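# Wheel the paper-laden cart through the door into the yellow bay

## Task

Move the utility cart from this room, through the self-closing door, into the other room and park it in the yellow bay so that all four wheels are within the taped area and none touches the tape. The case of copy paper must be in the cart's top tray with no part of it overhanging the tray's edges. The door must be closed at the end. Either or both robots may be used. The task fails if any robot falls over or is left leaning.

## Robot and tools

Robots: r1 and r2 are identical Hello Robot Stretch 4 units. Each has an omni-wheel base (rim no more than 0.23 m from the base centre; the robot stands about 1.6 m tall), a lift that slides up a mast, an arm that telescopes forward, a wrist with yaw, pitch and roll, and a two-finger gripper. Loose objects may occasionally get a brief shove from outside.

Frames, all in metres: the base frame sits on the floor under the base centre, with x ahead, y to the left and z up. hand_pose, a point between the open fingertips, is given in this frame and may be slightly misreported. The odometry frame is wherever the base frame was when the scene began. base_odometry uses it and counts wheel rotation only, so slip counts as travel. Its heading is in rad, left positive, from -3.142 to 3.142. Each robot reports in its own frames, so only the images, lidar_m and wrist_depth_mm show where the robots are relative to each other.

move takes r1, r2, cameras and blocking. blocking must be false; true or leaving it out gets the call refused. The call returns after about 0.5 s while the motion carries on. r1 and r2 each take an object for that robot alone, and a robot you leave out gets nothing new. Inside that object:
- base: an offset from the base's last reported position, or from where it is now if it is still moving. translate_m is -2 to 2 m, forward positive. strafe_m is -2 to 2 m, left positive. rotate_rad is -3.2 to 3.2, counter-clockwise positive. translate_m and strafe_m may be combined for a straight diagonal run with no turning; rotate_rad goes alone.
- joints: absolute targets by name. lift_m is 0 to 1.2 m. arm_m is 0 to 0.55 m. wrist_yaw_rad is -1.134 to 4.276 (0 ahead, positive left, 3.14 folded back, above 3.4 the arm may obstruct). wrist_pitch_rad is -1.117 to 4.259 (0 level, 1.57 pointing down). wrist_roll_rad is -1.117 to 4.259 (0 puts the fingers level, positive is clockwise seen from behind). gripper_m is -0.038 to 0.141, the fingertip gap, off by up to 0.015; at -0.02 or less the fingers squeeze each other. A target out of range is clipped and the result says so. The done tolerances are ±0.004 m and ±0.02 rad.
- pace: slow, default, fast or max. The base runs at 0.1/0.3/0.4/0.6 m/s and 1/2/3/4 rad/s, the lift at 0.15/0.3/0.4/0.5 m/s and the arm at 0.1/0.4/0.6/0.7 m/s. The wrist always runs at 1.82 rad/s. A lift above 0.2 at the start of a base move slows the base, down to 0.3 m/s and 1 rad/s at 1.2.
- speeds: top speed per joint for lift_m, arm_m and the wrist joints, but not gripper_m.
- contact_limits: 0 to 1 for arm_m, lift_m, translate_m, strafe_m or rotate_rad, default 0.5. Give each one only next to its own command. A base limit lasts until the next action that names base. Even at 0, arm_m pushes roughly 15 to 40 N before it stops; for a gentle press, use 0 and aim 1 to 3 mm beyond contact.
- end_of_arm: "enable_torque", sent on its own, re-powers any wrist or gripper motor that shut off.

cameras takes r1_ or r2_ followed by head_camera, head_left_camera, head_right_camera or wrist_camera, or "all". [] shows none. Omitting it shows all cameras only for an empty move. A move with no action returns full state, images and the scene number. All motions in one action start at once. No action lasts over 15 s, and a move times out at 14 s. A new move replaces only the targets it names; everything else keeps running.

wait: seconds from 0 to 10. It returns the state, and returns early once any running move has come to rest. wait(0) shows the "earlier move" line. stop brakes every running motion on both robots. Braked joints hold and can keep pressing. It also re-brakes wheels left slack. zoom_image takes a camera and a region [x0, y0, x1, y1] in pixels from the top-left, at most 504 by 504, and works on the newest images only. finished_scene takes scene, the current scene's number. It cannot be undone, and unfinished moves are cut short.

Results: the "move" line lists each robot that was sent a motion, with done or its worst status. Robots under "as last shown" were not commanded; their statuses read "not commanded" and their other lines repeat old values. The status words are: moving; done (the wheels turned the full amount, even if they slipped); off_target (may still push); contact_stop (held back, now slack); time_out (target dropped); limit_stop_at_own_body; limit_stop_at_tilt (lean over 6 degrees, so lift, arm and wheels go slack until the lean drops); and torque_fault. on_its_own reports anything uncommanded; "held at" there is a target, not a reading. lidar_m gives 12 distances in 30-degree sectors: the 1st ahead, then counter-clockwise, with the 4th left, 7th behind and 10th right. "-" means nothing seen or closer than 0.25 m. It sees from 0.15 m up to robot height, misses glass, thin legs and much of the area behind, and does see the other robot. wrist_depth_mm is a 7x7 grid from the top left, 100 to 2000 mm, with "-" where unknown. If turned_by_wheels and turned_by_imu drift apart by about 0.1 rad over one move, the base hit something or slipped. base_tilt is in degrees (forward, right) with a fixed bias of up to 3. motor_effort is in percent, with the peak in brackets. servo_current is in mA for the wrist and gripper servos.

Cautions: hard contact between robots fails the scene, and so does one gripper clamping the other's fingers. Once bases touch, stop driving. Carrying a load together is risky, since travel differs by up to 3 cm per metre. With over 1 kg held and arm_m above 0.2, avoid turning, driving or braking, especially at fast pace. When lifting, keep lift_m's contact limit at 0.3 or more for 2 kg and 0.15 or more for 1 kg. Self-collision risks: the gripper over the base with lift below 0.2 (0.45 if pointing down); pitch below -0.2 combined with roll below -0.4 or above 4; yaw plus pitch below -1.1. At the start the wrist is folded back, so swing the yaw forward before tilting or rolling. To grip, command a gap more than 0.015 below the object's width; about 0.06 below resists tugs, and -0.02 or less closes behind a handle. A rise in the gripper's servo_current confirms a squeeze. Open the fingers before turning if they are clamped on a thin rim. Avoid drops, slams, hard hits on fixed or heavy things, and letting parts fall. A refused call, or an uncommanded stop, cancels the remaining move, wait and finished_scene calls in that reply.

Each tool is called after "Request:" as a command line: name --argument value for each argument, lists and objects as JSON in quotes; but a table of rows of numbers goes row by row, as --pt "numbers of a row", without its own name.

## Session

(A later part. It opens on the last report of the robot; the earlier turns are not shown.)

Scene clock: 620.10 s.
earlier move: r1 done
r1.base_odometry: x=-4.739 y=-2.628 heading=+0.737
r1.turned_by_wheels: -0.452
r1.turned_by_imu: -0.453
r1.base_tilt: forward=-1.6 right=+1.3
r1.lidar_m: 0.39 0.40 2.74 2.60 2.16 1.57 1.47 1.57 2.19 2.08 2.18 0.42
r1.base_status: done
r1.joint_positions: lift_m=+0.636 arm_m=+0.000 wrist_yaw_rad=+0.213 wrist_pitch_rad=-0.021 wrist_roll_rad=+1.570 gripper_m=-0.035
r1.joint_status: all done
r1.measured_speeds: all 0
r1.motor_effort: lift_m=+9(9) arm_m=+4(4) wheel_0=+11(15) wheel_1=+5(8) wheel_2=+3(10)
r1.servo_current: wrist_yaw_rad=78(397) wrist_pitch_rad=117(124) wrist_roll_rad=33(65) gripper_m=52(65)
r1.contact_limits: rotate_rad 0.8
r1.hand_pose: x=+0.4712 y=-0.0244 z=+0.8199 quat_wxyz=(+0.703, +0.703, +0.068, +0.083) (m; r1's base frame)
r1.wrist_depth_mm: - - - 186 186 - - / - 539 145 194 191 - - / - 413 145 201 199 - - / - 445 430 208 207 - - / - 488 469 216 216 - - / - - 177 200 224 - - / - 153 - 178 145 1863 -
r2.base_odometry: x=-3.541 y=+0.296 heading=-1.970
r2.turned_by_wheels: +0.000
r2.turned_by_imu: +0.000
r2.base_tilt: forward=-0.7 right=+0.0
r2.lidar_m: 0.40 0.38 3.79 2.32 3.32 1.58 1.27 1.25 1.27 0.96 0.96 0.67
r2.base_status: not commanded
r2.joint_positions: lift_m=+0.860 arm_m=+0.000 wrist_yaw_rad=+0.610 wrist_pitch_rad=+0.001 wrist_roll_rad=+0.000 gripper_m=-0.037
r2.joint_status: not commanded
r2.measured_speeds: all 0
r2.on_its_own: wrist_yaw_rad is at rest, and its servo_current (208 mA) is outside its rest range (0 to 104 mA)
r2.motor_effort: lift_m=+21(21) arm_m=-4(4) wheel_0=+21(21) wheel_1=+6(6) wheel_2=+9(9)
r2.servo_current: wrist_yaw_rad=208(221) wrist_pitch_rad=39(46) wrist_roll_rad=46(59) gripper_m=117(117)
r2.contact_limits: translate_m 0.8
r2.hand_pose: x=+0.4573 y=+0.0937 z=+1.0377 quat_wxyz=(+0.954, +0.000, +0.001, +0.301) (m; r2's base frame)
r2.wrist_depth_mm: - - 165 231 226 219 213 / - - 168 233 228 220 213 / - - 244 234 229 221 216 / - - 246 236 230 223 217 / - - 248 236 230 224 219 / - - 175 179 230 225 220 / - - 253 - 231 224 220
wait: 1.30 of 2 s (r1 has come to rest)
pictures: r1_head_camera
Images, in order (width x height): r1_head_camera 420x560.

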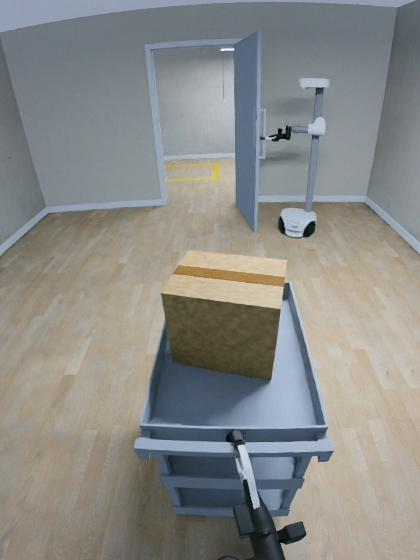

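Request:
move --blocking false --r1 '{"base":{"translate_m":0.45,"strafe_m":-0.1},"joints":{"wrist_yaw_rad":0.1},"contact_limits":{"translate_m":0.8},"speeds":{"wrist_yaw_rad":0.3}}'

Request:
wait --seconds 2.5 --cameras '["r1_head_camera"]'

Scene clock: 630.97 s.
move: r1 moving
r1.base_odometry: x=-4.711 y=-2.613 heading=+0.737
r1.turned_by_wheels: +0.000
r1.turned_by_imu: +0.037
r1.base_tilt: forward=-1.7 right=+1.3
r1.lidar_m: 0.40 0.41 2.67 2.57 2.10 1.58 1.52 1.62 2.16 2.08 2.18 0.41
r1.base_status: translate_m moving; strafe_m moving
r1.joint_positions: lift_m=+0.636 arm_m=+0.000 wrist_yaw_rad=+0.105 wrist_pitch_rad=-0.021 wrist_roll_rad=+1.570 gripper_m=-0.035
r1.joint_status: wrist_yaw_rad moving
r1.measured_speeds: translate_m=+0.122 strafe_m=-0.030 rotate_rad=-0.006 lift_m=+0.000 arm_m=+0.000 wrist_yaw_rad=-0.129 wrist_pitch_rad=+0.000 wrist_roll_rad=+0.000
r1.motor_effort: lift_m=+9(9) arm_m=+4(4) wheel_0=+10(16) wheel_1=+8(10) wheel_2=-14(14)
r1.servo_current: wrist_yaw_rad=65(234) wrist_pitch_rad=117(117) wrist_roll_rad=52(52) gripper_m=65(65)
r1.contact_limits: translate_m 0.8
r1.hand_pose: x=+0.4667 y=-0.0568 z=+0.8199 quat_wxyz=(+0.706, +0.706, +0.030, +0.044) (m; r1's base frame)
r1.wrist_depth_mm: - - - 200 201 - - / - - 163 205 205 - - / - 418 158 210 210 - - / - 442 157 214 213 - - / - 469 449 219 218 - - / - 504 176 201 222 - - / - 154 - 176 154 1661 -
r2.base_odometry: x=-3.541 y=+0.296 heading=-1.970
r2.turned_by_wheels: +0.000
r2.turned_by_imu: +0.000
r2.base_tilt: forward=-0.7 right=+0.0
r2.lidar_m: 0.37 0.41 3.78 2.30 3.37 1.62 1.26 1.23 1.25 0.98 0.97 0.66
r2.base_status: not commanded
r2.joint_positions: lift_m=+0.860 arm_m=+0.000 wrist_yaw_rad=+0.610 wrist_pitch_rad=+0.001 wrist_roll_rad=+0.000 gripper_m=-0.037
r2.joint_status: not commanded
r2.measured_speeds: all 0
r2.motor_effort: lift_m=+21(21) arm_m=-4(4) wheel_0=+20(21) wheel_1=+6(6) wheel_2=+9(9)
r2.servo_current: wrist_yaw_rad=208(221) wrist_pitch_rad=39(39) wrist_roll_rad=33(59) gripper_m=111(111)
r2.contact_limits: translate_m 0.8
r2.hand_pose: x=+0.4573 y=+0.0937 z=+1.0377 quat_wxyz=(+0.954, +0.000, +0.001, +0.301) (m; r2's base frame)
r2.wrist_depth_mm: - - 165 231 226 219 213 / - - 168 232 227 220 215 / - - 245 234 229 221 216 / - - 247 236 230 223 216 / - - 248 236 231 224 218 / - - 176 180 230 224 219 / - - 253 - 232 224 220
pictures: none

Scene clock: 633.47 s.
earlier move: r1 done
r1.base_odometry: x=-4.339 y=-2.400 heading=+0.737
r1.turned_by_wheels: +0.001
r1.turned_by_imu: +0.082
r1.base_tilt: forward=-1.6 right=+1.3
r1.lidar_m: 0.40 0.47 2.71 2.57 2.49 1.96 1.92 2.11 2.14 2.08 2.22 0.36
r1.base_status: done
r1.joint_positions: lift_m=+0.636 arm_m=+0.000 wrist_yaw_rad=+0.103 wrist_pitch_rad=-0.021 wrist_roll_rad=+1.570 gripper_m=-0.035
r1.joint_status: all done
r1.measured_speeds: all 0
r1.motor_effort: lift_m=+9(9) arm_m=+3(4) wheel_0=+3(16) wheel_1=+2(11) wheel_2=+2(21)
r1.servo_current: wrist_yaw_rad=52(234) wrist_pitch_rad=117(130) wrist_roll_rad=52(65) gripper_m=46(65)
r1.contact_limits: translate_m 0.8
r1.hand_pose: x=+0.4667 y=-0.0573 z=+0.8200 quat_wxyz=(+0.706, +0.706, +0.029, +0.044) (m; r1's base frame)
r1.wrist_depth_mm: - 512 118 171 168 - - / - 384 124 180 178 - - / - 418 134 190 187 - - / - 473 142 201 200 - - / - - 504 213 213 - - / - - 178 189 225 - - / - 158 - 178 146 1661 1397
r2.base_odometry: x=-3.541 y=+0.296 heading=-1.970
r2.turned_by_wheels: +0.000
r2.turned_by_imu: +0.000
r2.base_tilt: forward=-0.7 right=+0.0
r2.lidar_m: 0.37 0.41 3.81 1.92 3.31 1.61 1.25 1.24 1.23 0.99 0.95 0.67
r2.base_status: not commanded
r2.joint_positions: lift_m=+0.860 arm_m=+0.000 wrist_yaw_rad=+0.610 wrist_pitch_rad=+0.001 wrist_roll_rad=+0.000 gripper_m=-0.037
r2.joint_status: not commanded
r2.measured_speeds: all 0
r2.on_its_own: wrist_yaw_rad is at rest, and its servo_current (215 mA) is outside its rest range (0 to 104 mA)
r2.motor_effort: lift_m=+21(21) arm_m=-4(4) wheel_0=+20(21) wheel_1=+6(6) wheel_2=+9(9)
r2.servo_current: wrist_yaw_rad=215(221) wrist_pitch_rad=39(46) wrist_roll_rad=46(59) gripper_m=111(117)
r2.contact_limits: translate_m 0.8
r2.hand_pose: x=+0.4573 y=+0.0937 z=+1.0377 quat_wxyz=(+0.954, +0.000, +0.001, +0.301) (m; r2's base frame)
r2.wrist_depth_mm: - - 165 231 226 220 213 / - - 168 233 228 220 215 / - - 245 234 228 222 216 / - - 247 236 230 224 218 / - - 248 236 232 223 219 / - - 175 180 230 225 220 / - - 253 - 232 224 220
wait: 2.50 s; at rest by 2.47 s
pictures: r1_head_camera
Images, in order (width x height): r1_head_camera 420x560.

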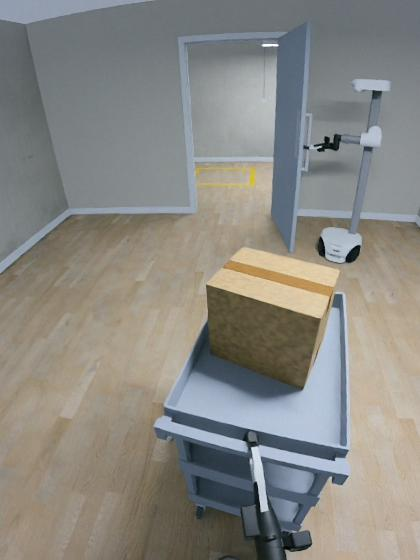

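Request:
move --blocking false --r1 '{"base":{"translate_m":0.12,"strafe_m":-0.27},"contact_limits":{"strafe_m":0.8}}'

Request:
wait --seconds 2.2 --cameras '["r1_head_camera"]'

Scene clock: 643.57 s.
move: r1 moving
r1.base_odometry: x=-4.310 y=-2.413 heading=+0.738
r1.turned_by_wheels: +0.001
r1.turned_by_imu: +0.001
r1.base_tilt: forward=-1.6 right=+1.3
r1.lidar_m: 0.45 0.45 2.73 2.62 2.50 1.99 1.94 2.15 2.10 2.05 2.21 0.38
r1.base_status: translate_m moving; strafe_m moving
r1.joint_positions: lift_m=+0.636 arm_m=+0.000 wrist_yaw_rad=+0.105 wrist_pitch_rad=-0.021 wrist_roll_rad=+1.570 gripper_m=-0.035
r1.joint_status: not commanded
r1.measured_speeds: translate_m=+0.049 strafe_m=-0.111 rotate_rad=+0.001 lift_m=+0.000 arm_m=+0.000 wrist_yaw_rad=+0.000 wrist_pitch_rad=+0.000 wrist_roll_rad=+0.000
r1.motor_effort: lift_m=+9(9) arm_m=+3(4) wheel_0=+17(21) wheel_1=-5(7) wheel_2=-2(7)
r1.servo_current: wrist_yaw_rad=46(65) wrist_pitch_rad=111(124) wrist_roll_rad=33(59) gripper_m=46(65)
r1.contact_limits: strafe_m 0.8
r1.hand_pose: x=+0.4668 y=-0.0566 z=+0.8200 quat_wxyz=(+0.706, +0.706, +0.030, +0.045) (m; r1's base frame)
r1.wrist_depth_mm: - - 117 170 168 - - / - 387 123 180 178 - - / - 415 133 189 186 - - / - 466 139 200 198 - - / - - 500 211 211 - - / - - 177 191 224 - - / - 153 178 177 147 1708 1397
r2.base_odometry: x=-3.541 y=+0.296 heading=-1.970
r2.turned_by_wheels: +0.000
r2.turned_by_imu: +0.000
r2.base_tilt: forward=-0.7 right=-0.1
r2.lidar_m: 0.37 0.40 3.84 1.86 3.34 1.64 1.24 1.23 1.26 0.99 0.98 0.67
r2.base_status: not commanded
r2.joint_positions: lift_m=+0.860 arm_m=+0.000 wrist_yaw_rad=+0.610 wrist_pitch_rad=+0.001 wrist_roll_rad=+0.000 gripper_m=-0.037
r2.joint_status: not commanded
r2.measured_speeds: all 0
r2.motor_effort: lift_m=+21(21) arm_m=-3(4) wheel_0=+21(21) wheel_1=+6(6) wheel_2=+9(9)
r2.servo_current: wrist_yaw_rad=208(215) wrist_pitch_rad=33(46) wrist_roll_rad=52(59) gripper_m=104(111)
r2.contact_limits: translate_m 0.8
r2.hand_pose: x=+0.4573 y=+0.0937 z=+1.0377 quat_wxyz=(+0.954, +0.000, +0.001, +0.301) (m; r2's base frame)
r2.wrist_depth_mm: - - 165 232 226 220 213 / - - 168 233 228 220 214 / - - 245 234 229 222 216 / - - 247 236 229 223 216 / - - 247 236 231 224 218 / - - 175 180 229 224 219 / - - 252 - 231 224 221
pictures: none

Scene clock: 645.53 s.
earlier move: r1 done
r1.base_odometry: x=-4.069 y=-2.519 heading=+0.738
r1.turned_by_wheels: +0.000
r1.turned_by_imu: +0.001
r1.base_tilt: forward=-1.6 right=+1.2
r1.lidar_m: 0.40 0.41 2.94 2.86 2.69 2.11 2.08 2.28 1.87 1.81 1.97 0.43
r1.base_status: done
r1.joint_positions: lift_m=+0.636 arm_m=+0.000 wrist_yaw_rad=+0.107 wrist_pitch_rad=-0.021 wrist_roll_rad=+1.570 gripper_m=-0.035
r1.joint_status: not commanded
r1.measured_speeds: all 0
r1.motor_effort: lift_m=+9(9) arm_m=-4(4) wheel_0=+5(21) wheel_1=+0(7) wheel_2=+3(7)
r1.servo_current: wrist_yaw_rad=46(78) wrist_pitch_rad=111(124) wrist_roll_rad=52(65) gripper_m=46(65)
r1.contact_limits: strafe_m 0.8
r1.hand_pose: x=+0.4669 y=-0.0561 z=+0.8200 quat_wxyz=(+0.706, +0.706, +0.031, +0.045) (m; r1's base frame)
r1.wrist_depth_mm: - - - 209 208 1983 1308 / - - - 213 211 - - / - 430 421 215 213 - - / - 445 436 219 217 - - / - 473 452 222 222 - - / - - 178 190 224 - - / - 163 517 179 154 621 -
r2.base_odometry: x=-3.541 y=+0.296 heading=-1.970
r2.turned_by_wheels: +0.000
r2.turned_by_imu: +0.000
r2.base_tilt: forward=-0.7 right=+0.0
r2.lidar_m: 0.37 0.43 3.83 1.67 3.34 1.58 1.28 1.23 1.27 0.99 0.96 0.65
r2.base_status: not commanded
r2.joint_positions: lift_m=+0.860 arm_m=+0.000 wrist_yaw_rad=+0.610 wrist_pitch_rad=+0.001 wrist_roll_rad=+0.000 gripper_m=-0.037
r2.joint_status: not commanded
r2.measured_speeds: all 0
r2.on_its_own: wrist_yaw_rad is at rest, and its servo_current (208 mA) is outside its rest range (0 to 104 mA)
r2.motor_effort: lift_m=+20(21) arm_m=-3(4) wheel_0=+20(21) wheel_1=+6(6) wheel_2=+8(9)
r2.servo_current: wrist_yaw_rad=208(221) wrist_pitch_rad=39(46) wrist_roll_rad=46(59) gripper_m=104(117)
r2.contact_limits: translate_m 0.8
r2.hand_pose: x=+0.4573 y=+0.0937 z=+1.0377 quat_wxyz=(+0.954, +0.000, +0.001, +0.301) (m; r2's base frame)
r2.wrist_depth_mm: - - 165 232 226 219 213 / - - 168 234 227 220 214 / - - 245 235 229 221 216 / - - 247 236 230 223 216 / - - 248 236 231 224 217 / - - 176 179 230 226 219 / - - 252 - 232 224 220
wait: 1.97 of 2.2 s (r1 has come to rest)
pictures: r1_head_camera
Images, in order (width x height): r1_head_camera 420x560.

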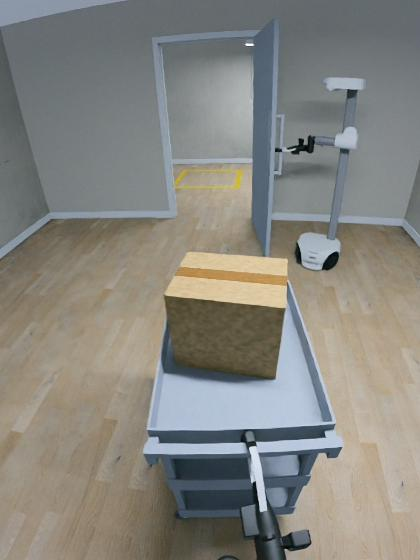

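Request:
move --blocking false --r1 '{"base":{"translate_m":0.55,"strafe_m":0.02},"contact_limits":{"translate_m":0.8}}'

Request:
wait --seconds 3 --cameras '["r1_head_camera"]'

Scene clock: 652.80 s.
move: r1 moving
r1.base_odometry: x=-4.046 y=-2.497 heading=+0.737
r1.turned_by_wheels: -0.001
r1.turned_by_imu: -0.001
r1.base_tilt: forward=-1.7 right=+1.3
r1.lidar_m: 0.38 0.38 2.96 2.87 2.71 2.15 2.10 2.33 1.85 1.82 1.98 0.44
r1.base_status: translate_m moving; strafe_m moving
r1.joint_positions: lift_m=+0.636 arm_m=+0.000 wrist_yaw_rad=+0.096 wrist_pitch_rad=-0.021 wrist_roll_rad=+1.570 gripper_m=-0.035
r1.joint_status: not commanded
r1.measured_speeds: translate_m=+0.119 strafe_m=+0.002 rotate_rad=-0.012 lift_m=+0.000 arm_m=+0.000 wrist_yaw_rad=-0.071 wrist_pitch_rad=+0.000 wrist_roll_rad=+0.000
r1.motor_effort: lift_m=+9(9) arm_m=+4(4) wheel_0=+8(13) wheel_1=+9(9) wheel_2=-17(17)
r1.servo_current: wrist_yaw_rad=39(78) wrist_pitch_rad=124(124) wrist_roll_rad=52(59) gripper_m=52(59)
r1.contact_limits: translate_m 0.8
r1.hand_pose: x=+0.4662 y=-0.0594 z=+0.8200 quat_wxyz=(+0.706, +0.706, +0.027, +0.041) (m; r1's base frame)
r1.wrist_depth_mm: - - - 222 220 1921 1255 / - - - 222 221 - - / - - 430 222 220 - - / - 436 430 224 222 - - / - 452 445 223 222 - - / - 469 177 196 224 - - / - 154 488 176 147 - -
r2.base_odometry: x=-3.541 y=+0.296 heading=-1.970
r2.turned_by_wheels: +0.000
r2.turned_by_imu: +0.000
r2.base_tilt: forward=-0.7 right=+0.0
r2.lidar_m: 0.39 0.40 3.81 1.67 3.33 1.60 1.28 1.24 1.27 0.99 0.97 0.66
r2.base_status: not commanded
r2.joint_positions: lift_m=+0.860 arm_m=+0.000 wrist_yaw_rad=+0.610 wrist_pitch_rad=+0.001 wrist_roll_rad=+0.000 gripper_m=-0.037
r2.joint_status: not commanded
r2.measured_speeds: all 0
r2.motor_effort: lift_m=+21(21) arm_m=-3(4) wheel_0=+21(21) wheel_1=+6(6) wheel_2=+9(9)
r2.servo_current: wrist_yaw_rad=195(215) wrist_pitch_rad=33(46) wrist_roll_rad=52(59) gripper_m=104(111)
r2.contact_limits: translate_m 0.8
r2.hand_pose: x=+0.4573 y=+0.0937 z=+1.0377 quat_wxyz=(+0.954, +0.000, +0.001, +0.301) (m; r2's base frame)
r2.wrist_depth_mm: - - 165 230 225 219 213 / - - 168 232 227 220 214 / - - 244 234 228 221 216 / - - 247 236 230 223 217 / - - 249 236 232 224 219 / - - 175 179 229 225 219 / - - 252 - 231 224 220
pictures: none

Scene clock: 655.63 s.
earlier move: r1 done
r1.base_odometry: x=-3.675 y=-2.134 heading=+0.738
r1.turned_by_wheels: +0.000
r1.turned_by_imu: -0.011
r1.base_tilt: forward=-1.6 right=+1.3
r1.lidar_m: 0.42 0.48 2.86 2.82 3.01 2.67 2.61 2.49 1.94 1.89 2.05 0.40
r1.base_status: done
r1.joint_positions: lift_m=+0.636 arm_m=+0.000 wrist_yaw_rad=+0.091 wrist_pitch_rad=-0.021 wrist_roll_rad=+1.570 gripper_m=-0.035
r1.joint_status: not commanded
r1.measured_speeds: all 0
r1.motor_effort: lift_m=+9(9) arm_m=-4(4) wheel_0=-1(13) wheel_1=+1(9) wheel_2=-3(21)
r1.servo_current: wrist_yaw_rad=59(85) wrist_pitch_rad=124(124) wrist_roll_rad=46(65) gripper_m=46(65)
r1.contact_limits: translate_m 0.8
r1.hand_pose: x=+0.4660 y=-0.0609 z=+0.8200 quat_wxyz=(+0.706, +0.706, +0.025, +0.039) (m; r1's base frame)
r1.wrist_depth_mm: - - 139 179 178 - - / - 394 140 189 186 - - / - 415 140 196 195 - - / - 459 436 206 205 - - / - 521 484 215 217 - - / - - 176 197 225 - - / - 153 - 168 146 1661 1397
r2.base_odometry: x=-3.541 y=+0.296 heading=-1.970
r2.turned_by_wheels: +0.000
r2.turned_by_imu: +0.000
r2.base_tilt: forward=-0.7 right=+0.0
r2.lidar_m: 0.39 0.40 3.84 1.18 3.29 1.62 1.29 1.24 1.25 1.00 0.97 0.69
r2.base_status: not commanded
r2.joint_positions: lift_m=+0.860 arm_m=+0.000 wrist_yaw_rad=+0.610 wrist_pitch_rad=+0.001 wrist_roll_rad=+0.000 gripper_m=-0.037
r2.joint_status: not commanded
r2.measured_speeds: all 0
r2.on_its_own: wrist_yaw_rad is at rest, and its servo_current (202 mA) is outside its rest range (0 to 104 mA)
r2.motor_effort: lift_m=+21(21) arm_m=-4(4) wheel_0=+21(21) wheel_1=+6(6) wheel_2=+9(9)
r2.servo_current: wrist_yaw_rad=202(215) wrist_pitch_rad=39(46) wrist_roll_rad=39(59) gripper_m=111(111)
r2.contact_limits: translate_m 0.8
r2.hand_pose: x=+0.4573 y=+0.0937 z=+1.0377 quat_wxyz=(+0.954, +0.000, +0.001, +0.301) (m; r2's base frame)
r2.wrist_depth_mm: - - 165 231 226 219 213 / - - 168 234 228 220 214 / - - 245 234 229 222 216 / - - 247 236 231 223 216 / - - 248 236 232 223 218 / - - 175 180 230 224 220 / - - 253 - 232 224 220
wait: 2.83 of 3 s (r1 has come to rest)
pictures: r1_head_camera
Images, in order (width x height): r1_head_camera 420x560.

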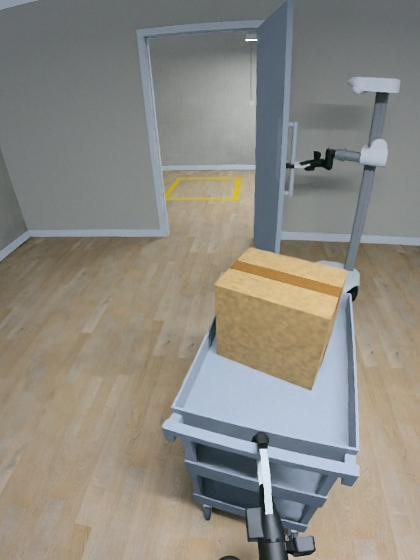

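Request:
move --blocking false --r1 '{"base":{"translate_m":-0.9,"strafe_m":-0.1},"contact_limits":{"translate_m":0.8}}'

Request:
wait --seconds 4 --cameras '["r1_head_camera"]'

Scene clock: 687.97 s.
move: r1 moving
r1.base_odometry: x=-3.696 y=-2.158 heading=+0.737
r1.turned_by_wheels: +0.000
r1.turned_by_imu: -0.001
r1.base_tilt: forward=-1.6 right=+1.3
r1.lidar_m: 0.40 0.48 2.88 2.81 3.06 2.66 2.59 2.47 1.94 1.88 2.04 0.41
r1.base_status: translate_m moving; strafe_m moving
r1.joint_positions: lift_m=+0.636 arm_m=+0.000 wrist_yaw_rad=+0.093 wrist_pitch_rad=-0.021 wrist_roll_rad=+1.570 gripper_m=-0.035
r1.joint_status: not commanded
r1.measured_speeds: translate_m=-0.120 strafe_m=-0.014 rotate_rad=+0.001 lift_m=+0.000 arm_m=+0.000 wrist_yaw_rad=+0.015 wrist_pitch_rad=+0.000 wrist_roll_rad=+0.000
r1.motor_effort: lift_m=+9(9) arm_m=-4(4) wheel_0=-11(12) wheel_1=-8(9) wheel_2=+10(11)
r1.servo_current: wrist_yaw_rad=65(78) wrist_pitch_rad=111(124) wrist_roll_rad=46(59) gripper_m=52(59)
r1.contact_limits: translate_m 0.8
r1.hand_pose: x=+0.4661 y=-0.0603 z=+0.8200 quat_wxyz=(+0.706, +0.706, +0.026, +0.040) (m; r1's base frame)
r1.wrist_depth_mm: - - - 181 181 - - / - 399 136 191 189 - - / - 424 404 199 198 - - / - 462 445 207 207 - - / - 525 500 217 218 - - / - - 177 195 228 - - / - 158 - 169 145 1756 -
r2.base_odometry: x=-3.541 y=+0.296 heading=-1.970
r2.turned_by_wheels: +0.000
r2.turned_by_imu: +0.000
r2.base_tilt: forward=-0.6 right=+0.0
r2.lidar_m: 0.38 0.43 3.80 1.21 3.30 1.62 1.25 1.24 1.26 0.99 0.97 0.67
r2.base_status: not commanded
r2.joint_positions: lift_m=+0.860 arm_m=+0.000 wrist_yaw_rad=+0.610 wrist_pitch_rad=+0.001 wrist_roll_rad=+0.000 gripper_m=-0.037
r2.joint_status: not commanded
r2.measured_speeds: all 0
r2.motor_effort: lift_m=+21(21) arm_m=-4(4) wheel_0=+21(21) wheel_1=+6(6) wheel_2=+9(9)
r2.servo_current: wrist_yaw_rad=195(215) wrist_pitch_rad=39(46) wrist_roll_rad=46(59) gripper_m=104(117)
r2.contact_limits: translate_m 0.8
r2.hand_pose: x=+0.4573 y=+0.0937 z=+1.0377 quat_wxyz=(+0.954, +0.000, +0.001, +0.301) (m; r2's base frame)
r2.wrist_depth_mm: - - 165 231 226 219 214 / - - 168 233 228 220 215 / - - 246 234 228 222 215 / - - 248 236 230 223 217 / - - 248 236 231 224 218 / - - 175 179 229 224 220 / - - 253 - 232 224 220
pictures: none

Scene clock: 691.97 s.
earlier move: r1 done
r1.base_odometry: x=-4.274 y=-2.813 heading=+0.738
r1.turned_by_wheels: +0.001
r1.turned_by_imu: +0.001
r1.base_tilt: forward=-1.6 right=+1.3
r1.lidar_m: 0.42 0.44 3.06 2.94 2.26 1.76 1.74 1.90 1.74 1.69 1.83 0.39
r1.base_status: done
r1.joint_positions: lift_m=+0.636 arm_m=+0.000 wrist_yaw_rad=+0.103 wrist_pitch_rad=-0.021 wrist_roll_rad=+1.570 gripper_m=-0.035
r1.joint_status: not commanded
r1.measured_speeds: all 0
r1.motor_effort: lift_m=+9(9) arm_m=+4(4) wheel_0=+3(13) wheel_1=-1(10) wheel_2=+3(13)
r1.servo_current: wrist_yaw_rad=52(78) wrist_pitch_rad=117(124) wrist_roll_rad=59(72) gripper_m=52(65)
r1.contact_limits: translate_m 0.8
r1.hand_pose: x=+0.4667 y=-0.0572 z=+0.8200 quat_wxyz=(+0.706, +0.706, +0.029, +0.044) (m; r1's base frame)
r1.wrist_depth_mm: - - 121 176 174 - - / - 394 135 184 183 - - / - 418 137 194 191 - - / - 466 436 204 204 - - / - - 488 215 216 - - / - - 177 186 225 - - / - 153 177 167 147 1708 1366
r2.base_odometry: x=-3.541 y=+0.296 heading=-1.970
r2.turned_by_wheels: +0.000
r2.turned_by_imu: +0.001
r2.base_tilt: forward=-0.7 right=+0.0
r2.lidar_m: 0.38 0.41 3.80 2.01 2.03 1.61 1.26 1.24 1.22 0.98 0.95 0.65
r2.base_status: not commanded
r2.joint_positions: lift_m=+0.860 arm_m=+0.000 wrist_yaw_rad=+0.610 wrist_pitch_rad=+0.001 wrist_roll_rad=+0.000 gripper_m=-0.037
r2.joint_status: not commanded
r2.measured_speeds: all 0
r2.on_its_own: wrist_yaw_rad is at rest, and its servo_current (208 mA) is outside its rest range (0 to 104 mA)
r2.motor_effort: lift_m=+21(21) arm_m=-3(4) wheel_0=+20(21) wheel_1=+6(6) wheel_2=+9(9)
r2.servo_current: wrist_yaw_rad=208(221) wrist_pitch_rad=33(52) wrist_roll_rad=46(65) gripper_m=111(117)
r2.contact_limits: translate_m 0.8
r2.hand_pose: x=+0.4573 y=+0.0937 z=+1.0377 quat_wxyz=(+0.954, +0.000, +0.001, +0.301) (m; r2's base frame)
r2.wrist_depth_mm: - - 165 231 225 218 213 / - - 168 233 227 220 214 / - - 245 233 229 220 216 / - - 247 236 230 223 216 / - - 248 236 231 224 219 / - - 175 180 229 224 219 / - - 252 - 231 224 220
wait: 4.00 s; at rest by 3.97 s
pictures: r1_head_camera
Images, in order (width x height): r1_head_camera 420x560.

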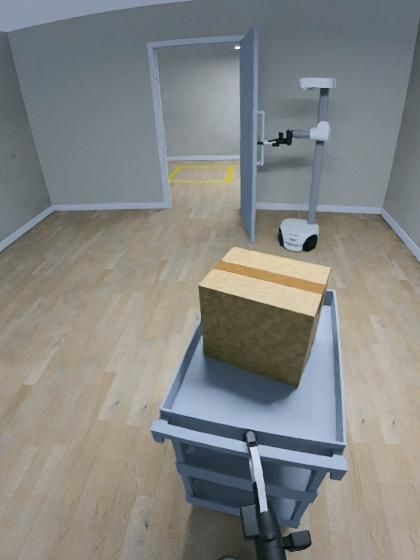

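Request:
move --blocking false --r1 '{"base":{"translate_m":0.35,"strafe_m":-0.1},"joints":{"wrist_yaw_rad":0.36},"contact_limits":{"translate_m":0.8},"speeds":{"wrist_yaw_rad":0.2}}'

Request:
wait --seconds 2.3 --cameras '["r1_head_camera"]'

Scene clock: 699.47 s.
move: r1 moving
r1.base_odometry: x=-4.245 y=-2.799 heading=+0.738
r1.turned_by_wheels: +0.000
r1.turned_by_imu: +0.004
r1.base_tilt: forward=-1.6 right=+1.3
r1.lidar_m: 0.40 0.45 3.06 2.96 2.30 1.81 1.77 1.95 1.74 1.71 1.83 0.38
r1.base_status: translate_m moving; strafe_m moving
r1.joint_positions: lift_m=+0.636 arm_m=+0.000 wrist_yaw_rad=+0.185 wrist_pitch_rad=-0.021 wrist_roll_rad=+1.570 gripper_m=-0.035
r1.joint_status: wrist_yaw_rad moving
r1.measured_speeds: translate_m=+0.125 strafe_m=-0.033 rotate_rad=+0.006 lift_m=+0.000 arm_m=+0.000 wrist_yaw_rad=+0.200 wrist_pitch_rad=+0.000 wrist_roll_rad=+0.000
r1.motor_effort: lift_m=+9(9) arm_m=+4(4) wheel_0=+9(15) wheel_1=+5(7) wheel_2=-12(14)
r1.servo_current: wrist_yaw_rad=59(65) wrist_pitch_rad=111(117) wrist_roll_rad=46(65) gripper_m=52(59)
r1.contact_limits: translate_m 0.8
r1.hand_pose: x=+0.4704 y=-0.0329 z=+0.8200 quat_wxyz=(+0.704, +0.704, +0.058, +0.073) (m; r1's base frame)
r1.wrist_depth_mm: - - 118 171 169 - - / - 389 124 180 178 - - / - 421 134 190 187 - - / - 469 141 202 200 - - / - - 504 213 213 - - / - - 177 189 224 - - / - 153 - 177 147 1708 1366
r2.base_odometry: x=-3.541 y=+0.296 heading=-1.970
r2.turned_by_wheels: +0.000
r2.turned_by_imu: +0.000
r2.base_tilt: forward=-0.7 right=+0.0
r2.lidar_m: 0.38 0.40 3.82 1.98 1.97 1.61 1.24 1.22 1.25 0.99 0.97 0.67
r2.base_status: not commanded
r2.joint_positions: lift_m=+0.860 arm_m=+0.000 wrist_yaw_rad=+0.610 wrist_pitch_rad=+0.001 wrist_roll_rad=+0.000 gripper_m=-0.037
r2.joint_status: not commanded
r2.measured_speeds: all 0
r2.motor_effort: lift_m=+21(21) arm_m=-3(4) wheel_0=+20(21) wheel_1=+6(6) wheel_2=+9(9)
r2.servo_current: wrist_yaw_rad=208(215) wrist_pitch_rad=46(46) wrist_roll_rad=52(59) gripper_m=111(117)
r2.contact_limits: translate_m 0.8
r2.hand_pose: x=+0.4573 y=+0.0937 z=+1.0377 quat_wxyz=(+0.954, +0.000, +0.001, +0.301) (m; r2's base frame)
r2.wrist_depth_mm: - - 166 231 225 220 213 / - - 168 233 228 220 213 / - - 246 233 229 222 216 / - - 247 235 230 222 217 / - - 248 236 231 224 218 / - - 175 179 229 224 220 / - - 253 - 231 224 221
pictures: none

Scene clock: 701.63 s.
earlier move: r1 done
r1.base_odometry: x=-3.948 y=-2.652 heading=+0.738
r1.turned_by_wheels: +0.000
r1.turned_by_imu: +0.003
r1.base_tilt: forward=-1.6 right=+1.2
r1.lidar_m: 0.42 0.43 3.10 3.03 2.72 2.14 2.09 2.14 1.66 1.64 1.78 0.40
r1.base_status: done
r1.joint_positions: lift_m=+0.636 arm_m=+0.000 wrist_yaw_rad=+0.357 wrist_pitch_rad=-0.021 wrist_roll_rad=+1.570 gripper_m=-0.035
r1.joint_status: all done
r1.measured_speeds: all 0
r1.motor_effort: lift_m=+9(9) arm_m=+4(4) wheel_0=+1(15) wheel_1=+3(8) wheel_2=-4(14)
r1.servo_current: wrist_yaw_rad=52(91) wrist_pitch_rad=111(124) wrist_roll_rad=52(72) gripper_m=52(59)
r1.contact_limits: translate_m 0.8
r1.hand_pose: x=+0.4716 y=+0.0189 z=+0.8200 quat_wxyz=(+0.695, +0.697, +0.118, +0.133) (m; r1's base frame)
r1.wrist_depth_mm: - 415 112 164 163 - - / - 375 120 176 173 - - / - 415 - 186 182 - - / - 469 - 198 197 - - / - - 492 212 211 - - / - - 175 198 227 - - / - 153 - 178 145 1708 1397
r2.base_odometry: x=-3.541 y=+0.296 heading=-1.970
r2.turned_by_wheels: +0.000
r2.turned_by_imu: +0.000
r2.base_tilt: forward=-0.7 right=+0.0
r2.lidar_m: 0.36 0.41 3.82 1.63 1.82 1.60 1.25 1.24 1.24 0.99 0.97 0.64
r2.base_status: not commanded
r2.joint_positions: lift_m=+0.860 arm_m=+0.000 wrist_yaw_rad=+0.610 wrist_pitch_rad=+0.001 wrist_roll_rad=+0.000 gripper_m=-0.037
r2.joint_status: not commanded
r2.measured_speeds: all 0
r2.on_its_own: wrist_yaw_rad is at rest, and its servo_current (202 mA) is outside its rest range (0 to 104 mA)
r2.motor_effort: lift_m=+20(21) arm_m=-4(4) wheel_0=+20(21) wheel_1=+6(6) wheel_2=+9(9)
r2.servo_current: wrist_yaw_rad=202(221) wrist_pitch_rad=46(46) wrist_roll_rad=46(59) gripper_m=104(117)
r2.contact_limits: translate_m 0.8
r2.hand_pose: x=+0.4573 y=+0.0937 z=+1.0377 quat_wxyz=(+0.954, +0.000, +0.001, +0.301) (m; r2's base frame)
r2.wrist_depth_mm: - - 165 231 226 219 214 / - - 168 233 228 220 214 / - - 245 234 229 222 216 / - - 247 235 231 223 216 / - - 247 236 231 224 218 / - - 175 180 229 224 219 / - - 251 - 231 224 220
wait: 2.17 of 2.3 s (r1 has come to rest)
pictures: r1_head_camera
Images, in order (width x height): r1_head_camera 420x560.

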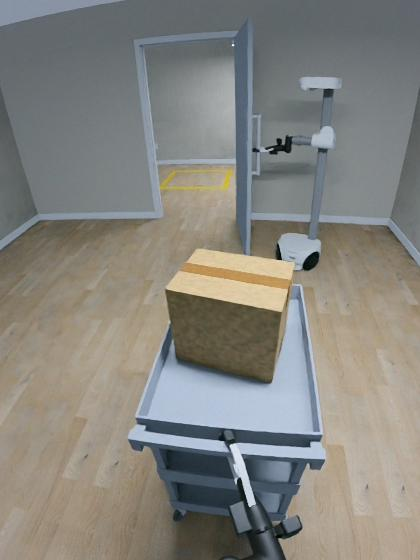

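Request:
move --blocking false --r1 '{"base":{"translate_m":0.3,"strafe_m":-0.09},"joints":{"wrist_yaw_rad":0.62},"contact_limits":{"translate_m":0.8},"speeds":{"wrist_yaw_rad":0.22}}'

Request:
wait --seconds 2.2 --cameras '["r1_head_camera"]'

Scene clock: 709.60 s.
move: r1 moving
r1.base_odometry: x=-3.918 y=-2.638 heading=+0.738
r1.turned_by_wheels: +0.000
r1.turned_by_imu: +0.005
r1.base_tilt: forward=-1.7 right=+1.3
r1.lidar_m: 0.41 0.43 3.10 3.02 2.71 2.16 2.12 2.12 1.67 1.60 1.79 0.39
r1.base_status: translate_m moving; strafe_m moving
r1.joint_positions: lift_m=+0.636 arm_m=+0.000 wrist_yaw_rad=+0.441 wrist_pitch_rad=-0.021 wrist_roll_rad=+1.570 gripper_m=-0.035
r1.joint_status: wrist_yaw_rad moving
r1.measured_speeds: translate_m=+0.120 strafe_m=-0.035 rotate_rad=-0.004 lift_m=+0.000 arm_m=+0.000 wrist_yaw_rad=+0.220 wrist_pitch_rad=+0.000 wrist_roll_rad=+0.000
r1.motor_effort: lift_m=+9(9) arm_m=+4(4) wheel_0=+6(10) wheel_1=+4(9) wheel_2=-16(18)
r1.servo_current: wrist_yaw_rad=111(169) wrist_pitch_rad=124(124) wrist_roll_rad=59(59) gripper_m=52(65)
r1.contact_limits: translate_m 0.8
r1.hand_pose: x=+0.4689 y=+0.0442 z=+0.8200 quat_wxyz=(+0.689, +0.691, +0.148, +0.162) (m; r1's base frame)
r1.wrist_depth_mm: 362 351 - 150 149 - - / - 368 105 161 160 - - / - 421 113 175 173 - - / - 500 121 190 186 - - / - - - 208 207 - - / - - 174 195 227 1921 508 / - 153 - 179 137 1708 1366
r2.base_odometry: x=-3.541 y=+0.296 heading=-1.970
r2.turned_by_wheels: +0.000
r2.turned_by_imu: +0.000
r2.base_tilt: forward=-0.7 right=+0.0
r2.lidar_m: 0.41 0.40 3.81 1.62 2.56 1.60 1.24 1.23 1.24 0.97 0.96 0.66
r2.base_status: not commanded
r2.joint_positions: lift_m=+0.860 arm_m=+0.000 wrist_yaw_rad=+0.610 wrist_pitch_rad=+0.001 wrist_roll_rad=+0.000 gripper_m=-0.037
r2.joint_status: not commanded
r2.measured_speeds: all 0
r2.motor_effort: lift_m=+21(21) arm_m=-4(4) wheel_0=+21(21) wheel_1=+6(6) wheel_2=+9(9)
r2.servo_current: wrist_yaw_rad=195(208) wrist_pitch_rad=46(46) wrist_roll_rad=59(59) gripper_m=104(117)
r2.contact_limits: translate_m 0.8
r2.hand_pose: x=+0.4573 y=+0.0937 z=+1.0377 quat_wxyz=(+0.954, +0.000, +0.001, +0.301) (m; r2's base frame)
r2.wrist_depth_mm: - - 165 230 225 219 214 / - - 167 234 228 220 214 / - - 245 234 228 221 216 / - - 247 235 230 224 217 / - - 248 236 231 224 218 / - - 176 179 229 224 219 / - - 253 - 231 224 220
pictures: none

Scene clock: 711.57 s.
earlier move: r1 done
r1.base_odometry: x=-3.665 y=-2.517 heading=+0.738
r1.turned_by_wheels: +0.000
r1.turned_by_imu: +0.001
r1.base_tilt: forward=-1.6 right=+1.3
r1.lidar_m: 0.35 0.43 3.20 3.09 3.07 2.45 2.37 2.08 1.62 1.59 1.73 0.39
r1.base_status: done
r1.joint_positions: lift_m=+0.636 arm_m=+0.000 wrist_yaw_rad=+0.617 wrist_pitch_rad=-0.021 wrist_roll_rad=+1.569 gripper_m=-0.035
r1.joint_status: all done
r1.measured_speeds: all 0
r1.motor_effort: lift_m=+9(9) arm_m=-4(4) wheel_0=+1(10) wheel_1=+0(9) wheel_2=+0(18)
r1.servo_current: wrist_yaw_rad=46(169) wrist_pitch_rad=111(124) wrist_roll_rad=46(65) gripper_m=52(65)
r1.contact_limits: translate_m 0.8
r1.hand_pose: x=+0.4566 y=+0.0956 z=+0.8200 quat_wxyz=(+0.672, +0.675, +0.208, +0.222) (m; r1's base frame)
r1.wrist_depth_mm: - - - 117 117 - - / - - - 131 129 - - / - - - 146 149 1808 - / - - - 175 172 1808 - / - - 111 208 206 - 1430 / - - 128 186 234 - 1336 / - 153 - 165 147 370 370
r2.base_odometry: x=-3.541 y=+0.296 heading=-1.970
r2.turned_by_wheels: +0.000
r2.turned_by_imu: +0.000
r2.base_tilt: forward=-0.7 right=+0.0
r2.lidar_m: 0.40 0.41 3.81 1.38 1.40 1.58 1.27 1.24 1.24 0.99 0.97 0.68
r2.base_status: not commanded
r2.joint_positions: lift_m=+0.860 arm_m=+0.000 wrist_yaw_rad=+0.610 wrist_pitch_rad=+0.001 wrist_roll_rad=+0.000 gripper_m=-0.037
r2.joint_status: not commanded
r2.measured_speeds: all 0
r2.on_its_own: wrist_yaw_rad is at rest, and its servo_current (208 mA) is outside its rest range (0 to 104 mA)
r2.motor_effort: lift_m=+21(21) arm_m=-4(4) wheel_0=+20(21) wheel_1=+5(6) wheel_2=+9(9)
r2.servo_current: wrist_yaw_rad=208(221) wrist_pitch_rad=39(46) wrist_roll_rad=46(59) gripper_m=111(117)
r2.contact_limits: translate_m 0.8
r2.hand_pose: x=+0.4573 y=+0.0937 z=+1.0377 quat_wxyz=(+0.954, +0.000, +0.001, +0.301) (m; r2's base frame)
r2.wrist_depth_mm: - - 165 231 226 220 213 / - - 168 234 228 220 214 / - - 246 233 229 221 216 / - - 247 236 230 223 217 / - - 248 236 232 223 219 / - - 175 179 230 225 220 / - - 253 - 232 224 220
wait: 1.97 of 2.2 s (r1 has come to rest)
pictures: r1_head_camera
Images, in order (width x height): r1_head_camera 420x560.

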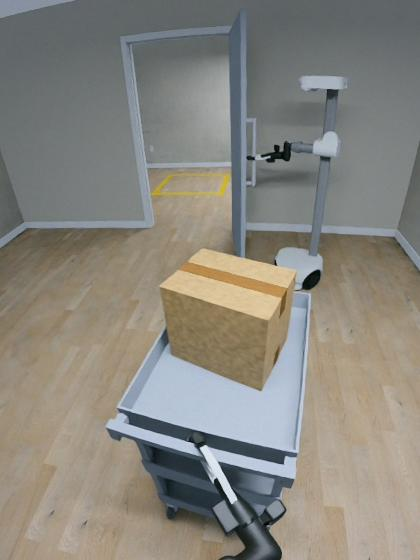

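Request:
zoom_image --camera "r1_head_camera" --region '[90, 230, 340, 540]'

Scaled by 1.626 from the camera's 420x560 image, which has a finer 600x800 frame.

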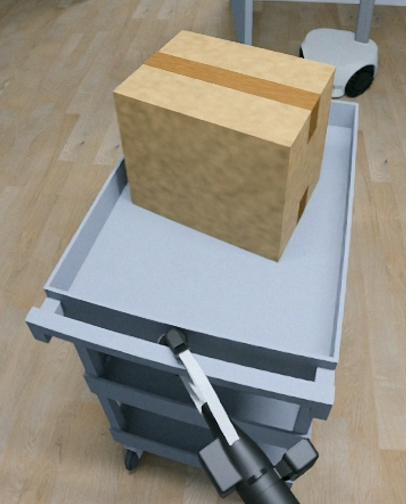

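Request:
move --blocking false --r1 '{"base":{"translate_m":0.12,"strafe_m":-0.2},"joints":{"wrist_yaw_rad":0.35},"contact_limits":{"strafe_m":0.8},"speeds":{"wrist_yaw_rad":0.3}}'

Request:
wait --seconds 1.9 --cameras '["r1_head_camera"]'

Scene clock: 749.90 s.
move: r1 moving
r1.base_odometry: x=-3.636 y=-2.526 heading=+0.739
r1.turned_by_wheels: +0.001
r1.turned_by_imu: +0.006
r1.base_tilt: forward=-1.6 right=+1.2
r1.lidar_m: 0.38 0.43 3.17 3.14 3.07 2.45 2.42 2.07 1.58 1.56 1.71 0.39
r1.base_status: translate_m moving; strafe_m moving
r1.joint_positions: lift_m=+0.636 arm_m=+0.000 wrist_yaw_rad=+0.513 wrist_pitch_rad=-0.021 wrist_roll_rad=+1.568 gripper_m=-0.035
r1.joint_status: wrist_yaw_rad moving
r1.measured_speeds: translate_m=+0.064 strafe_m=-0.106 rotate_rad=+0.005 lift_m=+0.000 arm_m=+0.000 wrist_yaw_rad=-0.289 wrist_pitch_rad=-0.005 wrist_roll_rad=+0.000
r1.motor_effort: lift_m=+9(9) arm_m=+4(4) wheel_0=+20(20) wheel_1=-4(7) wheel_2=-6(8)
r1.servo_current: wrist_yaw_rad=189(189) wrist_pitch_rad=111(124) wrist_roll_rad=26(65) gripper_m=59(59)
r1.contact_limits: strafe_m 0.8
r1.hand_pose: x=+0.4650 y=+0.0654 z=+0.8201 quat_wxyz=(+0.683, +0.685, +0.172, +0.187) (m; r1's base frame)
r1.wrist_depth_mm: - - - 120 121 - - / - - - 134 132 - - / - - - 148 150 - - / - - - 173 171 1863 - / - - 108 201 198 - 517 / - - 120 198 229 - 1397 / - 153 174 169 146 1708 1308
r2.base_odometry: x=-3.541 y=+0.296 heading=-1.970
r2.turned_by_wheels: +0.000
r2.turned_by_imu: +0.000
r2.base_tilt: forward=-0.7 right=+0.0
r2.lidar_m: 0.39 0.41 3.80 1.33 1.36 1.62 1.27 1.23 1.24 0.99 0.96 0.66
r2.base_status: not commanded
r2.joint_positions: lift_m=+0.860 arm_m=+0.000 wrist_yaw_rad=+0.610 wrist_pitch_rad=+0.001 wrist_roll_rad=+0.000 gripper_m=-0.037
r2.joint_status: not commanded
r2.measured_speeds: all 0
r2.motor_effort: lift_m=+20(21) arm_m=-4(4) wheel_0=+21(21) wheel_1=+6(6) wheel_2=+9(9)
r2.servo_current: wrist_yaw_rad=208(221) wrist_pitch_rad=39(46) wrist_roll_rad=46(52) gripper_m=111(117)
r2.contact_limits: translate_m 0.8
r2.hand_pose: x=+0.4573 y=+0.0937 z=+1.0377 quat_wxyz=(+0.954, +0.000, +0.001, +0.301) (m; r2's base frame)
r2.wrist_depth_mm: - - 165 231 225 219 214 / - - 168 234 227 220 214 / - - 244 234 229 221 216 / - - 247 236 229 223 217 / - - 249 236 231 224 219 / - - 175 179 230 224 219 / - - 253 - 232 224 220
pictures: none

Scene clock: 751.63 s.
earlier move: r1 done
r1.base_odometry: x=-3.442 y=-2.584 heading=+0.738
r1.turned_by_wheels: -0.001
r1.turned_by_imu: +0.000
r1.base_tilt: forward=-1.6 right=+1.3
r1.lidar_m: 0.40 0.41 3.36 3.31 3.21 2.57 2.55 1.82 1.41 1.41 1.54 0.41
r1.base_status: done
r1.joint_positions: lift_m=+0.636 arm_m=+0.000 wrist_yaw_rad=+0.354 wrist_pitch_rad=-0.021 wrist_roll_rad=+1.568 gripper_m=-0.035
r1.joint_status: all done
r1.measured_speeds: all 0
r1.motor_effort: lift_m=+9(9) arm_m=+0(4) wheel_0=+4(20) wheel_1=+0(7) wheel_2=-1(8)
r1.servo_current: wrist_yaw_rad=59(234) wrist_pitch_rad=117(130) wrist_roll_rad=33(65) gripper_m=59(59)
r1.contact_limits: strafe_m 0.8
r1.hand_pose: x=+0.4716 y=+0.0180 z=+0.8201 quat_wxyz=(+0.696, +0.696, +0.117, +0.132) (m; r1's base frame)
r1.wrist_depth_mm: - - 122 177 175 - - / - 392 133 186 184 - - / - 415 138 195 192 - - / - 459 442 204 203 - - / - 521 484 213 213 - - / - - 177 197 224 - - / - 158 - 168 145 1708 -
r2.base_odometry: x=-3.541 y=+0.296 heading=-1.970
r2.turned_by_wheels: +0.000
r2.turned_by_imu: +0.000
r2.base_tilt: forward=-0.7 right=+0.0
r2.lidar_m: 0.38 0.42 3.76 1.18 1.16 1.62 1.28 1.24 1.25 0.99 0.96 0.67
r2.base_status: not commanded
r2.joint_positions: lift_m=+0.860 arm_m=+0.000 wrist_yaw_rad=+0.610 wrist_pitch_rad=+0.001 wrist_roll_rad=+0.000 gripper_m=-0.037
r2.joint_status: not commanded
r2.measured_speeds: all 0
r2.on_its_own: wrist_yaw_rad is at rest, and its servo_current (215 mA) is outside its rest range (0 to 104 mA)
r2.motor_effort: lift_m=+21(21) arm_m=-4(4) wheel_0=+20(21) wheel_1=+6(6) wheel_2=+9(9)
r2.servo_current: wrist_yaw_rad=215(221) wrist_pitch_rad=46(46) wrist_roll_rad=33(65) gripper_m=111(117)
r2.contact_limits: translate_m 0.8
r2.hand_pose: x=+0.4573 y=+0.0937 z=+1.0377 quat_wxyz=(+0.954, +0.000, +0.001, +0.301) (m; r2's base frame)
r2.wrist_depth_mm: - - 165 232 226 218 213 / - - 168 234 227 220 215 / - - 245 234 229 221 215 / - - 247 236 231 224 217 / - - 247 236 231 224 219 / - - 175 179 230 225 219 / - - 253 - 232 224 220
wait: 1.73 of 1.9 s (r1 has come to rest)
pictures: r1_head_camera
Images, in order (width x height): r1_head_camera 420x560.

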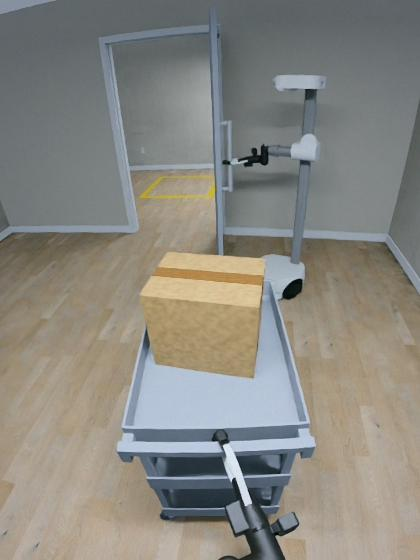

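Request:
move --blocking false --r1 '{"joints":{"gripper_m":0.12}}'

Request:
wait --seconds 1.5

Request:
move --blocking false --r1 '{"base":{"translate_m":-0.25,"strafe_m":-0.05}}'

Request:
wait --seconds 1.8 --cameras '["r1_head_camera","r1_head_left_camera","r1_wrist_camera"]'

Scene clock: 795.43 s.
move: r1 moving
r1.base_odometry: x=-3.442 y=-2.584 heading=+0.738
r1.turned_by_wheels: +0.000
r1.turned_by_imu: +0.000
r1.base_tilt: forward=-1.6 right=+1.3
r1.lidar_m: 0.41 0.39 3.32 3.28 3.25 2.58 2.54 1.80 1.43 1.40 1.51 0.42
r1.base_status: not commanded
r1.joint_positions: lift_m=+0.636 arm_m=+0.000 wrist_yaw_rad=+0.353 wrist_pitch_rad=-0.021 wrist_roll_rad=+1.568 gripper_m=-0.010
r1.joint_status: gripper_m moving
r1.measured_speeds: translate_m=+0.000 strafe_m=+0.000 rotate_rad=-0.001 lift_m=+0.000 arm_m=+0.000 wrist_yaw_rad=-0.018 wrist_pitch_rad=+0.000 wrist_roll_rad=+0.000
r1.motor_effort: lift_m=+9(9) arm_m=+4(4) wheel_0=+4(4) wheel_1=+0(1) wheel_2=-1(1)
r1.servo_current: wrist_yaw_rad=52(59) wrist_pitch_rad=117(124) wrist_roll_rad=33(65) gripper_m=65(78)
r1.contact_limits: strafe_m 0.8
r1.hand_pose: x=+0.4717 y=+0.0176 z=+0.8201 quat_wxyz=(+0.696, +0.696, +0.117, +0.132) (m; r1's base frame)
r1.wrist_depth_mm: - - - 180 179 - - / - 402 143 190 187 - - / - 415 143 198 196 - - / - 459 148 208 206 - - / - 517 488 216 219 - - / - - 179 197 227 - - / - 158 - 156 144 1661 -
r2.base_odometry: x=-3.541 y=+0.296 heading=-1.970
r2.turned_by_wheels: +0.000
r2.turned_by_imu: +0.000
r2.base_tilt: forward=-0.7 right=+0.0
r2.lidar_m: 0.38 0.40 3.81 1.16 1.16 1.61 1.26 1.25 1.25 0.98 0.97 0.68
r2.base_status: not commanded
r2.joint_positions: lift_m=+0.860 arm_m=+0.000 wrist_yaw_rad=+0.610 wrist_pitch_rad=+0.001 wrist_roll_rad=+0.000 gripper_m=-0.037
r2.joint_status: not commanded
r2.measured_speeds: all 0
r2.motor_effort: lift_m=+21(21) arm_m=-3(4) wheel_0=+21(21) wheel_1=+6(6) wheel_2=+9(9)
r2.servo_current: wrist_yaw_rad=208(215) wrist_pitch_rad=33(46) wrist_roll_rad=46(59) gripper_m=111(111)
r2.contact_limits: translate_m 0.8
r2.hand_pose: x=+0.4573 y=+0.0937 z=+1.0377 quat_wxyz=(+0.954, +0.000, +0.001, +0.301) (m; r2's base frame)
r2.wrist_depth_mm: - - 165 230 226 219 213 / - - 168 233 227 220 214 / - - 245 232 229 223 216 / - - 247 235 231 223 216 / - - 248 236 232 224 218 / - - 176 180 231 224 220 / - - 253 - 231 224 220
pictures: none

Scene clock: 796.93 s.
earlier move: r1 moving
r1.base_odometry: x=-3.442 y=-2.584 heading=+0.738
r1.turned_by_wheels: +0.000
r1.turned_by_imu: +0.000
r1.base_tilt: forward=-1.6 right=+1.3
r1.lidar_m: 0.42 0.42 3.36 3.31 3.23 2.57 2.55 1.81 1.44 1.40 1.52 0.44
r1.base_status: not commanded
r1.joint_positions: lift_m=+0.636 arm_m=+0.000 wrist_yaw_rad=+0.350 wrist_pitch_rad=-0.002 wrist_roll_rad=+1.568 gripper_m=+0.120
r1.joint_status: gripper_m moving
r1.measured_speeds: all 0
r1.motor_effort: lift_m=+11(12) arm_m=+4(4) wheel_0=+3(4) wheel_1=+0(1) wheel_2=-4(4)
r1.servo_current: wrist_yaw_rad=59(65) wrist_pitch_rad=46(124) wrist_roll_rad=59(78) gripper_m=59(91)
r1.contact_limits: strafe_m 0.8
r1.hand_pose: x=+0.4718 y=+0.0167 z=+0.8144 quat_wxyz=(+0.697, +0.696, +0.122, +0.124) (m; r1's base frame)
r1.wrist_depth_mm: - - 200 201 1921 - - / - 462 207 208 - - - / - 418 216 218 - - - / - 455 224 227 - - - / - 488 177 236 - - - / - 210 180 247 192 196 - / - - 169 147 - 1808 -
r2.base_odometry: x=-3.541 y=+0.296 heading=-1.970
r2.turned_by_wheels: +0.000
r2.turned_by_imu: +0.000
r2.base_tilt: forward=-0.7 right=+0.0
r2.lidar_m: 0.39 0.40 3.81 1.13 1.15 1.65 1.27 1.22 1.25 0.98 0.97 0.67
r2.base_status: not commanded
r2.joint_positions: lift_m=+0.860 arm_m=+0.000 wrist_yaw_rad=+0.610 wrist_pitch_rad=+0.001 wrist_roll_rad=+0.000 gripper_m=-0.037
r2.joint_status: not commanded
r2.measured_speeds: all 0
r2.on_its_own: wrist_yaw_rad is at rest, and its servo_current (202 mA) is outside its rest range (0 to 104 mA)
r2.motor_effort: lift_m=+21(21) arm_m=-3(4) wheel_0=+20(21) wheel_1=+6(6) wheel_2=+9(9)
r2.servo_current: wrist_yaw_rad=202(221) wrist_pitch_rad=39(46) wrist_roll_rad=39(59) gripper_m=104(111)
r2.contact_limits: translate_m 0.8
r2.hand_pose: x=+0.4573 y=+0.0937 z=+1.0377 quat_wxyz=(+0.954, +0.000, +0.001, +0.301) (m; r2's base frame)
r2.wrist_depth_mm: - - 165 232 226 219 213 / - - 168 233 228 220 214 / - - 246 234 229 222 216 / - - 248 236 230 223 217 / - - 247 236 230 224 218 / - - 175 179 230 224 218 / - - 253 - 231 224 220
wait: 1.50 s; no rest
pictures: none

Scene clock: 797.43 s.
earlier move: r1 done
move: r1 moving
r1.base_odometry: x=-3.461 y=-2.609 heading=+0.737
r1.turned_by_wheels: +0.000
r1.turned_by_imu: -0.001
r1.base_tilt: forward=-1.6 right=+1.3
r1.lidar_m: 0.46 0.46 3.36 3.32 3.22 2.55 2.51 1.80 1.42 1.38 1.52 0.44
r1.base_status: translate_m moving; strafe_m moving
r1.joint_positions: lift_m=+0.636 arm_m=+0.000 wrist_yaw_rad=+0.350 wrist_pitch_rad=+0.000 wrist_roll_rad=+1.568 gripper_m=+0.120
r1.joint_status: all done
r1.measured_speeds: translate_m=-0.121 strafe_m=-0.024 rotate_rad=-0.003 lift_m=+0.000 arm_m=+0.000 wrist_yaw_rad=+0.000 wrist_pitch_rad=+0.000 wrist_roll_rad=+0.000
r1.motor_effort: lift_m=+12(12) arm_m=+4(4) wheel_0=-6(6) wheel_1=-11(11) wheel_2=+8(9)
r1.servo_current: wrist_yaw_rad=52(65) wrist_pitch_rad=39(46) wrist_roll_rad=52(59) gripper_m=39(52)
r1.hand_pose: x=+0.4718 y=+0.0167 z=+0.8138 quat_wxyz=(+0.697, +0.695, +0.123, +0.123) (m; r1's base frame)
r1.wrist_depth_mm: - - 224 226 - - - / - 512 231 235 - - - / - 449 207 244 - - - / - 480 249 255 - - - / - 521 202 263 - - - / - 544 205 279 195 196 - / - - - 144 - 1863 -
r2.base_odometry: x=-3.541 y=+0.296 heading=-1.970
r2.turned_by_wheels: +0.000
r2.turned_by_imu: +0.000
r2.base_tilt: forward=-0.7 right=+0.0
r2.lidar_m: 0.39 0.41 3.79 1.16 1.17 1.61 1.26 1.24 1.24 0.97 0.97 0.68
r2.base_status: not commanded
r2.joint_positions: lift_m=+0.860 arm_m=+0.000 wrist_yaw_rad=+0.610 wrist_pitch_rad=+0.001 wrist_roll_rad=+0.000 gripper_m=-0.037
r2.joint_status: not commanded
r2.measured_speeds: all 0
r2.motor_effort: lift_m=+21(21) arm_m=-4(4) wheel_0=+21(21) wheel_1=+6(6) wheel_2=+9(9)
r2.servo_current: wrist_yaw_rad=202(215) wrist_pitch_rad=33(46) wrist_roll_rad=46(59) gripper_m=104(111)
r2.contact_limits: translate_m 0.8
r2.hand_pose: x=+0.4573 y=+0.0937 z=+1.0377 quat_wxyz=(+0.954, +0.000, +0.001, +0.301) (m; r2's base frame)
r2.wrist_depth_mm: - - 165 231 227 219 213 / - - 168 232 227 220 214 / - - 246 233 229 221 216 / - - 246 236 230 223 216 / - - 247 236 232 223 220 / - - 175 180 229 224 218 / - - 253 - 232 224 220
pictures: none

Scene clock: 799.23 s.
earlier move: r1 done
r1.base_odometry: x=-3.594 y=-2.789 heading=+0.738
r1.turned_by_wheels: +0.000
r1.turned_by_imu: +0.000
r1.base_tilt: forward=-1.6 right=+1.3
r1.lidar_m: 0.65 0.68 3.44 3.36 2.95 2.34 2.30 1.75 1.35 1.30 1.45 2.18
r1.base_status: done
r1.joint_positions: lift_m=+0.635 arm_m=+0.000 wrist_yaw_rad=+0.350 wrist_pitch_rad=+0.000 wrist_roll_rad=+1.568 gripper_m=+0.120
r1.joint_status: all done
r1.measured_speeds: all 0
r1.motor_effort: lift_m=+13(13) arm_m=+4(4) wheel_0=-2(8) wheel_1=+0(11) wheel_2=-2(11)
r1.servo_current: wrist_yaw_rad=46(72) wrist_pitch_rad=39(52) wrist_roll_rad=52(65) gripper_m=39(52)
r1.hand_pose: x=+0.4718 y=+0.0167 z=+0.8138 quat_wxyz=(+0.697, +0.695, +0.123, +0.123) (m; r1's base frame)
r1.wrist_depth_mm: - - - - 1863 462 445 / - - 798 452 - - 455 / - - 654 469 - - 473 / - - 715 488 - - 492 / - - 768 508 - - 517 / - - - 530 - 213 1078 / - - - 145 - 1756 1138
r2.base_odometry: x=-3.541 y=+0.296 heading=-1.970
r2.turned_by_wheels: +0.000
r2.turned_by_imu: +0.000
r2.base_tilt: forward=-0.7 right=+0.0
r2.lidar_m: 0.39 0.39 3.79 1.16 1.15 1.59 1.27 1.23 1.26 0.99 0.97 0.68
r2.base_status: not commanded
r2.joint_positions: lift_m=+0.860 arm_m=+0.000 wrist_yaw_rad=+0.610 wrist_pitch_rad=+0.001 wrist_roll_rad=+0.000 gripper_m=-0.037
r2.joint_status: not commanded
r2.measured_speeds: all 0
r2.on_its_own: wrist_yaw_rad is at rest, and its servo_current (202 mA) is outside its rest range (0 to 104 mA)
r2.motor_effort: lift_m=+21(21) arm_m=-3(4) wheel_0=+21(21) wheel_1=+6(6) wheel_2=+9(9)
r2.servo_current: wrist_yaw_rad=202(221) wrist_pitch_rad=39(46) wrist_roll_rad=52(59) gripper_m=104(117)
r2.contact_limits: translate_m 0.8
r2.hand_pose: x=+0.4573 y=+0.0937 z=+1.0377 quat_wxyz=(+0.954, +0.000, +0.001, +0.301) (m; r2's base frame)
r2.wrist_depth_mm: - - 165 231 226 218 213 / - - 168 233 227 220 214 / - - 245 234 228 221 216 / - - 247 236 230 223 217 / - - 248 236 232 223 219 / - - 176 179 229 226 219 / - - 252 - 232 224 221
wait: 1.80 s; at rest by 1.77 s
pictures: r1_head_camera, r1_head_left_camera, r1_wrist_camera
Images, in order (width x height): r1_head_camera 420x560, r1_head_left_camera 420x672, r1_wrist_camera 616x392.

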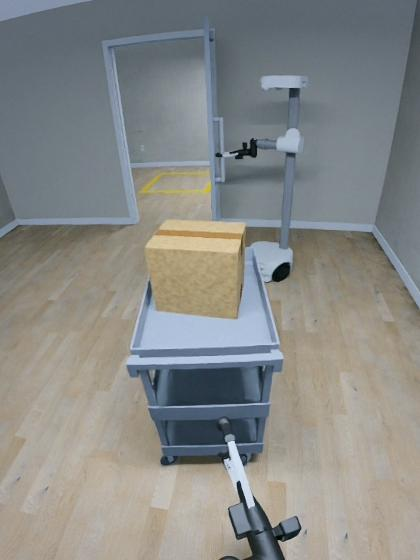

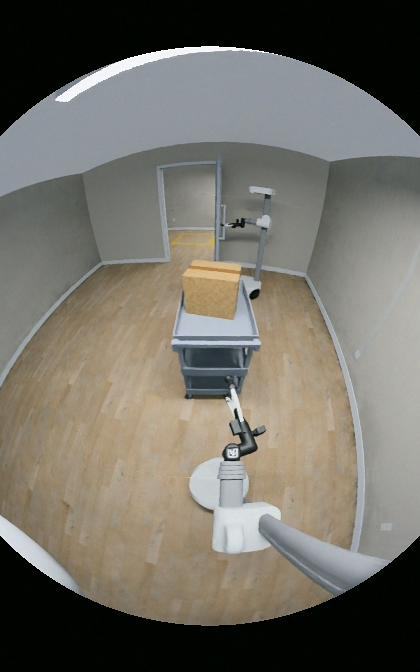

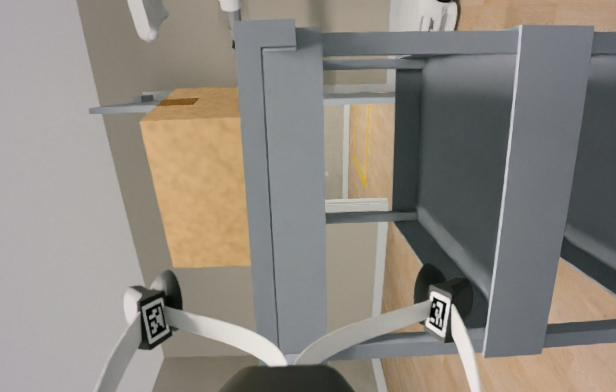

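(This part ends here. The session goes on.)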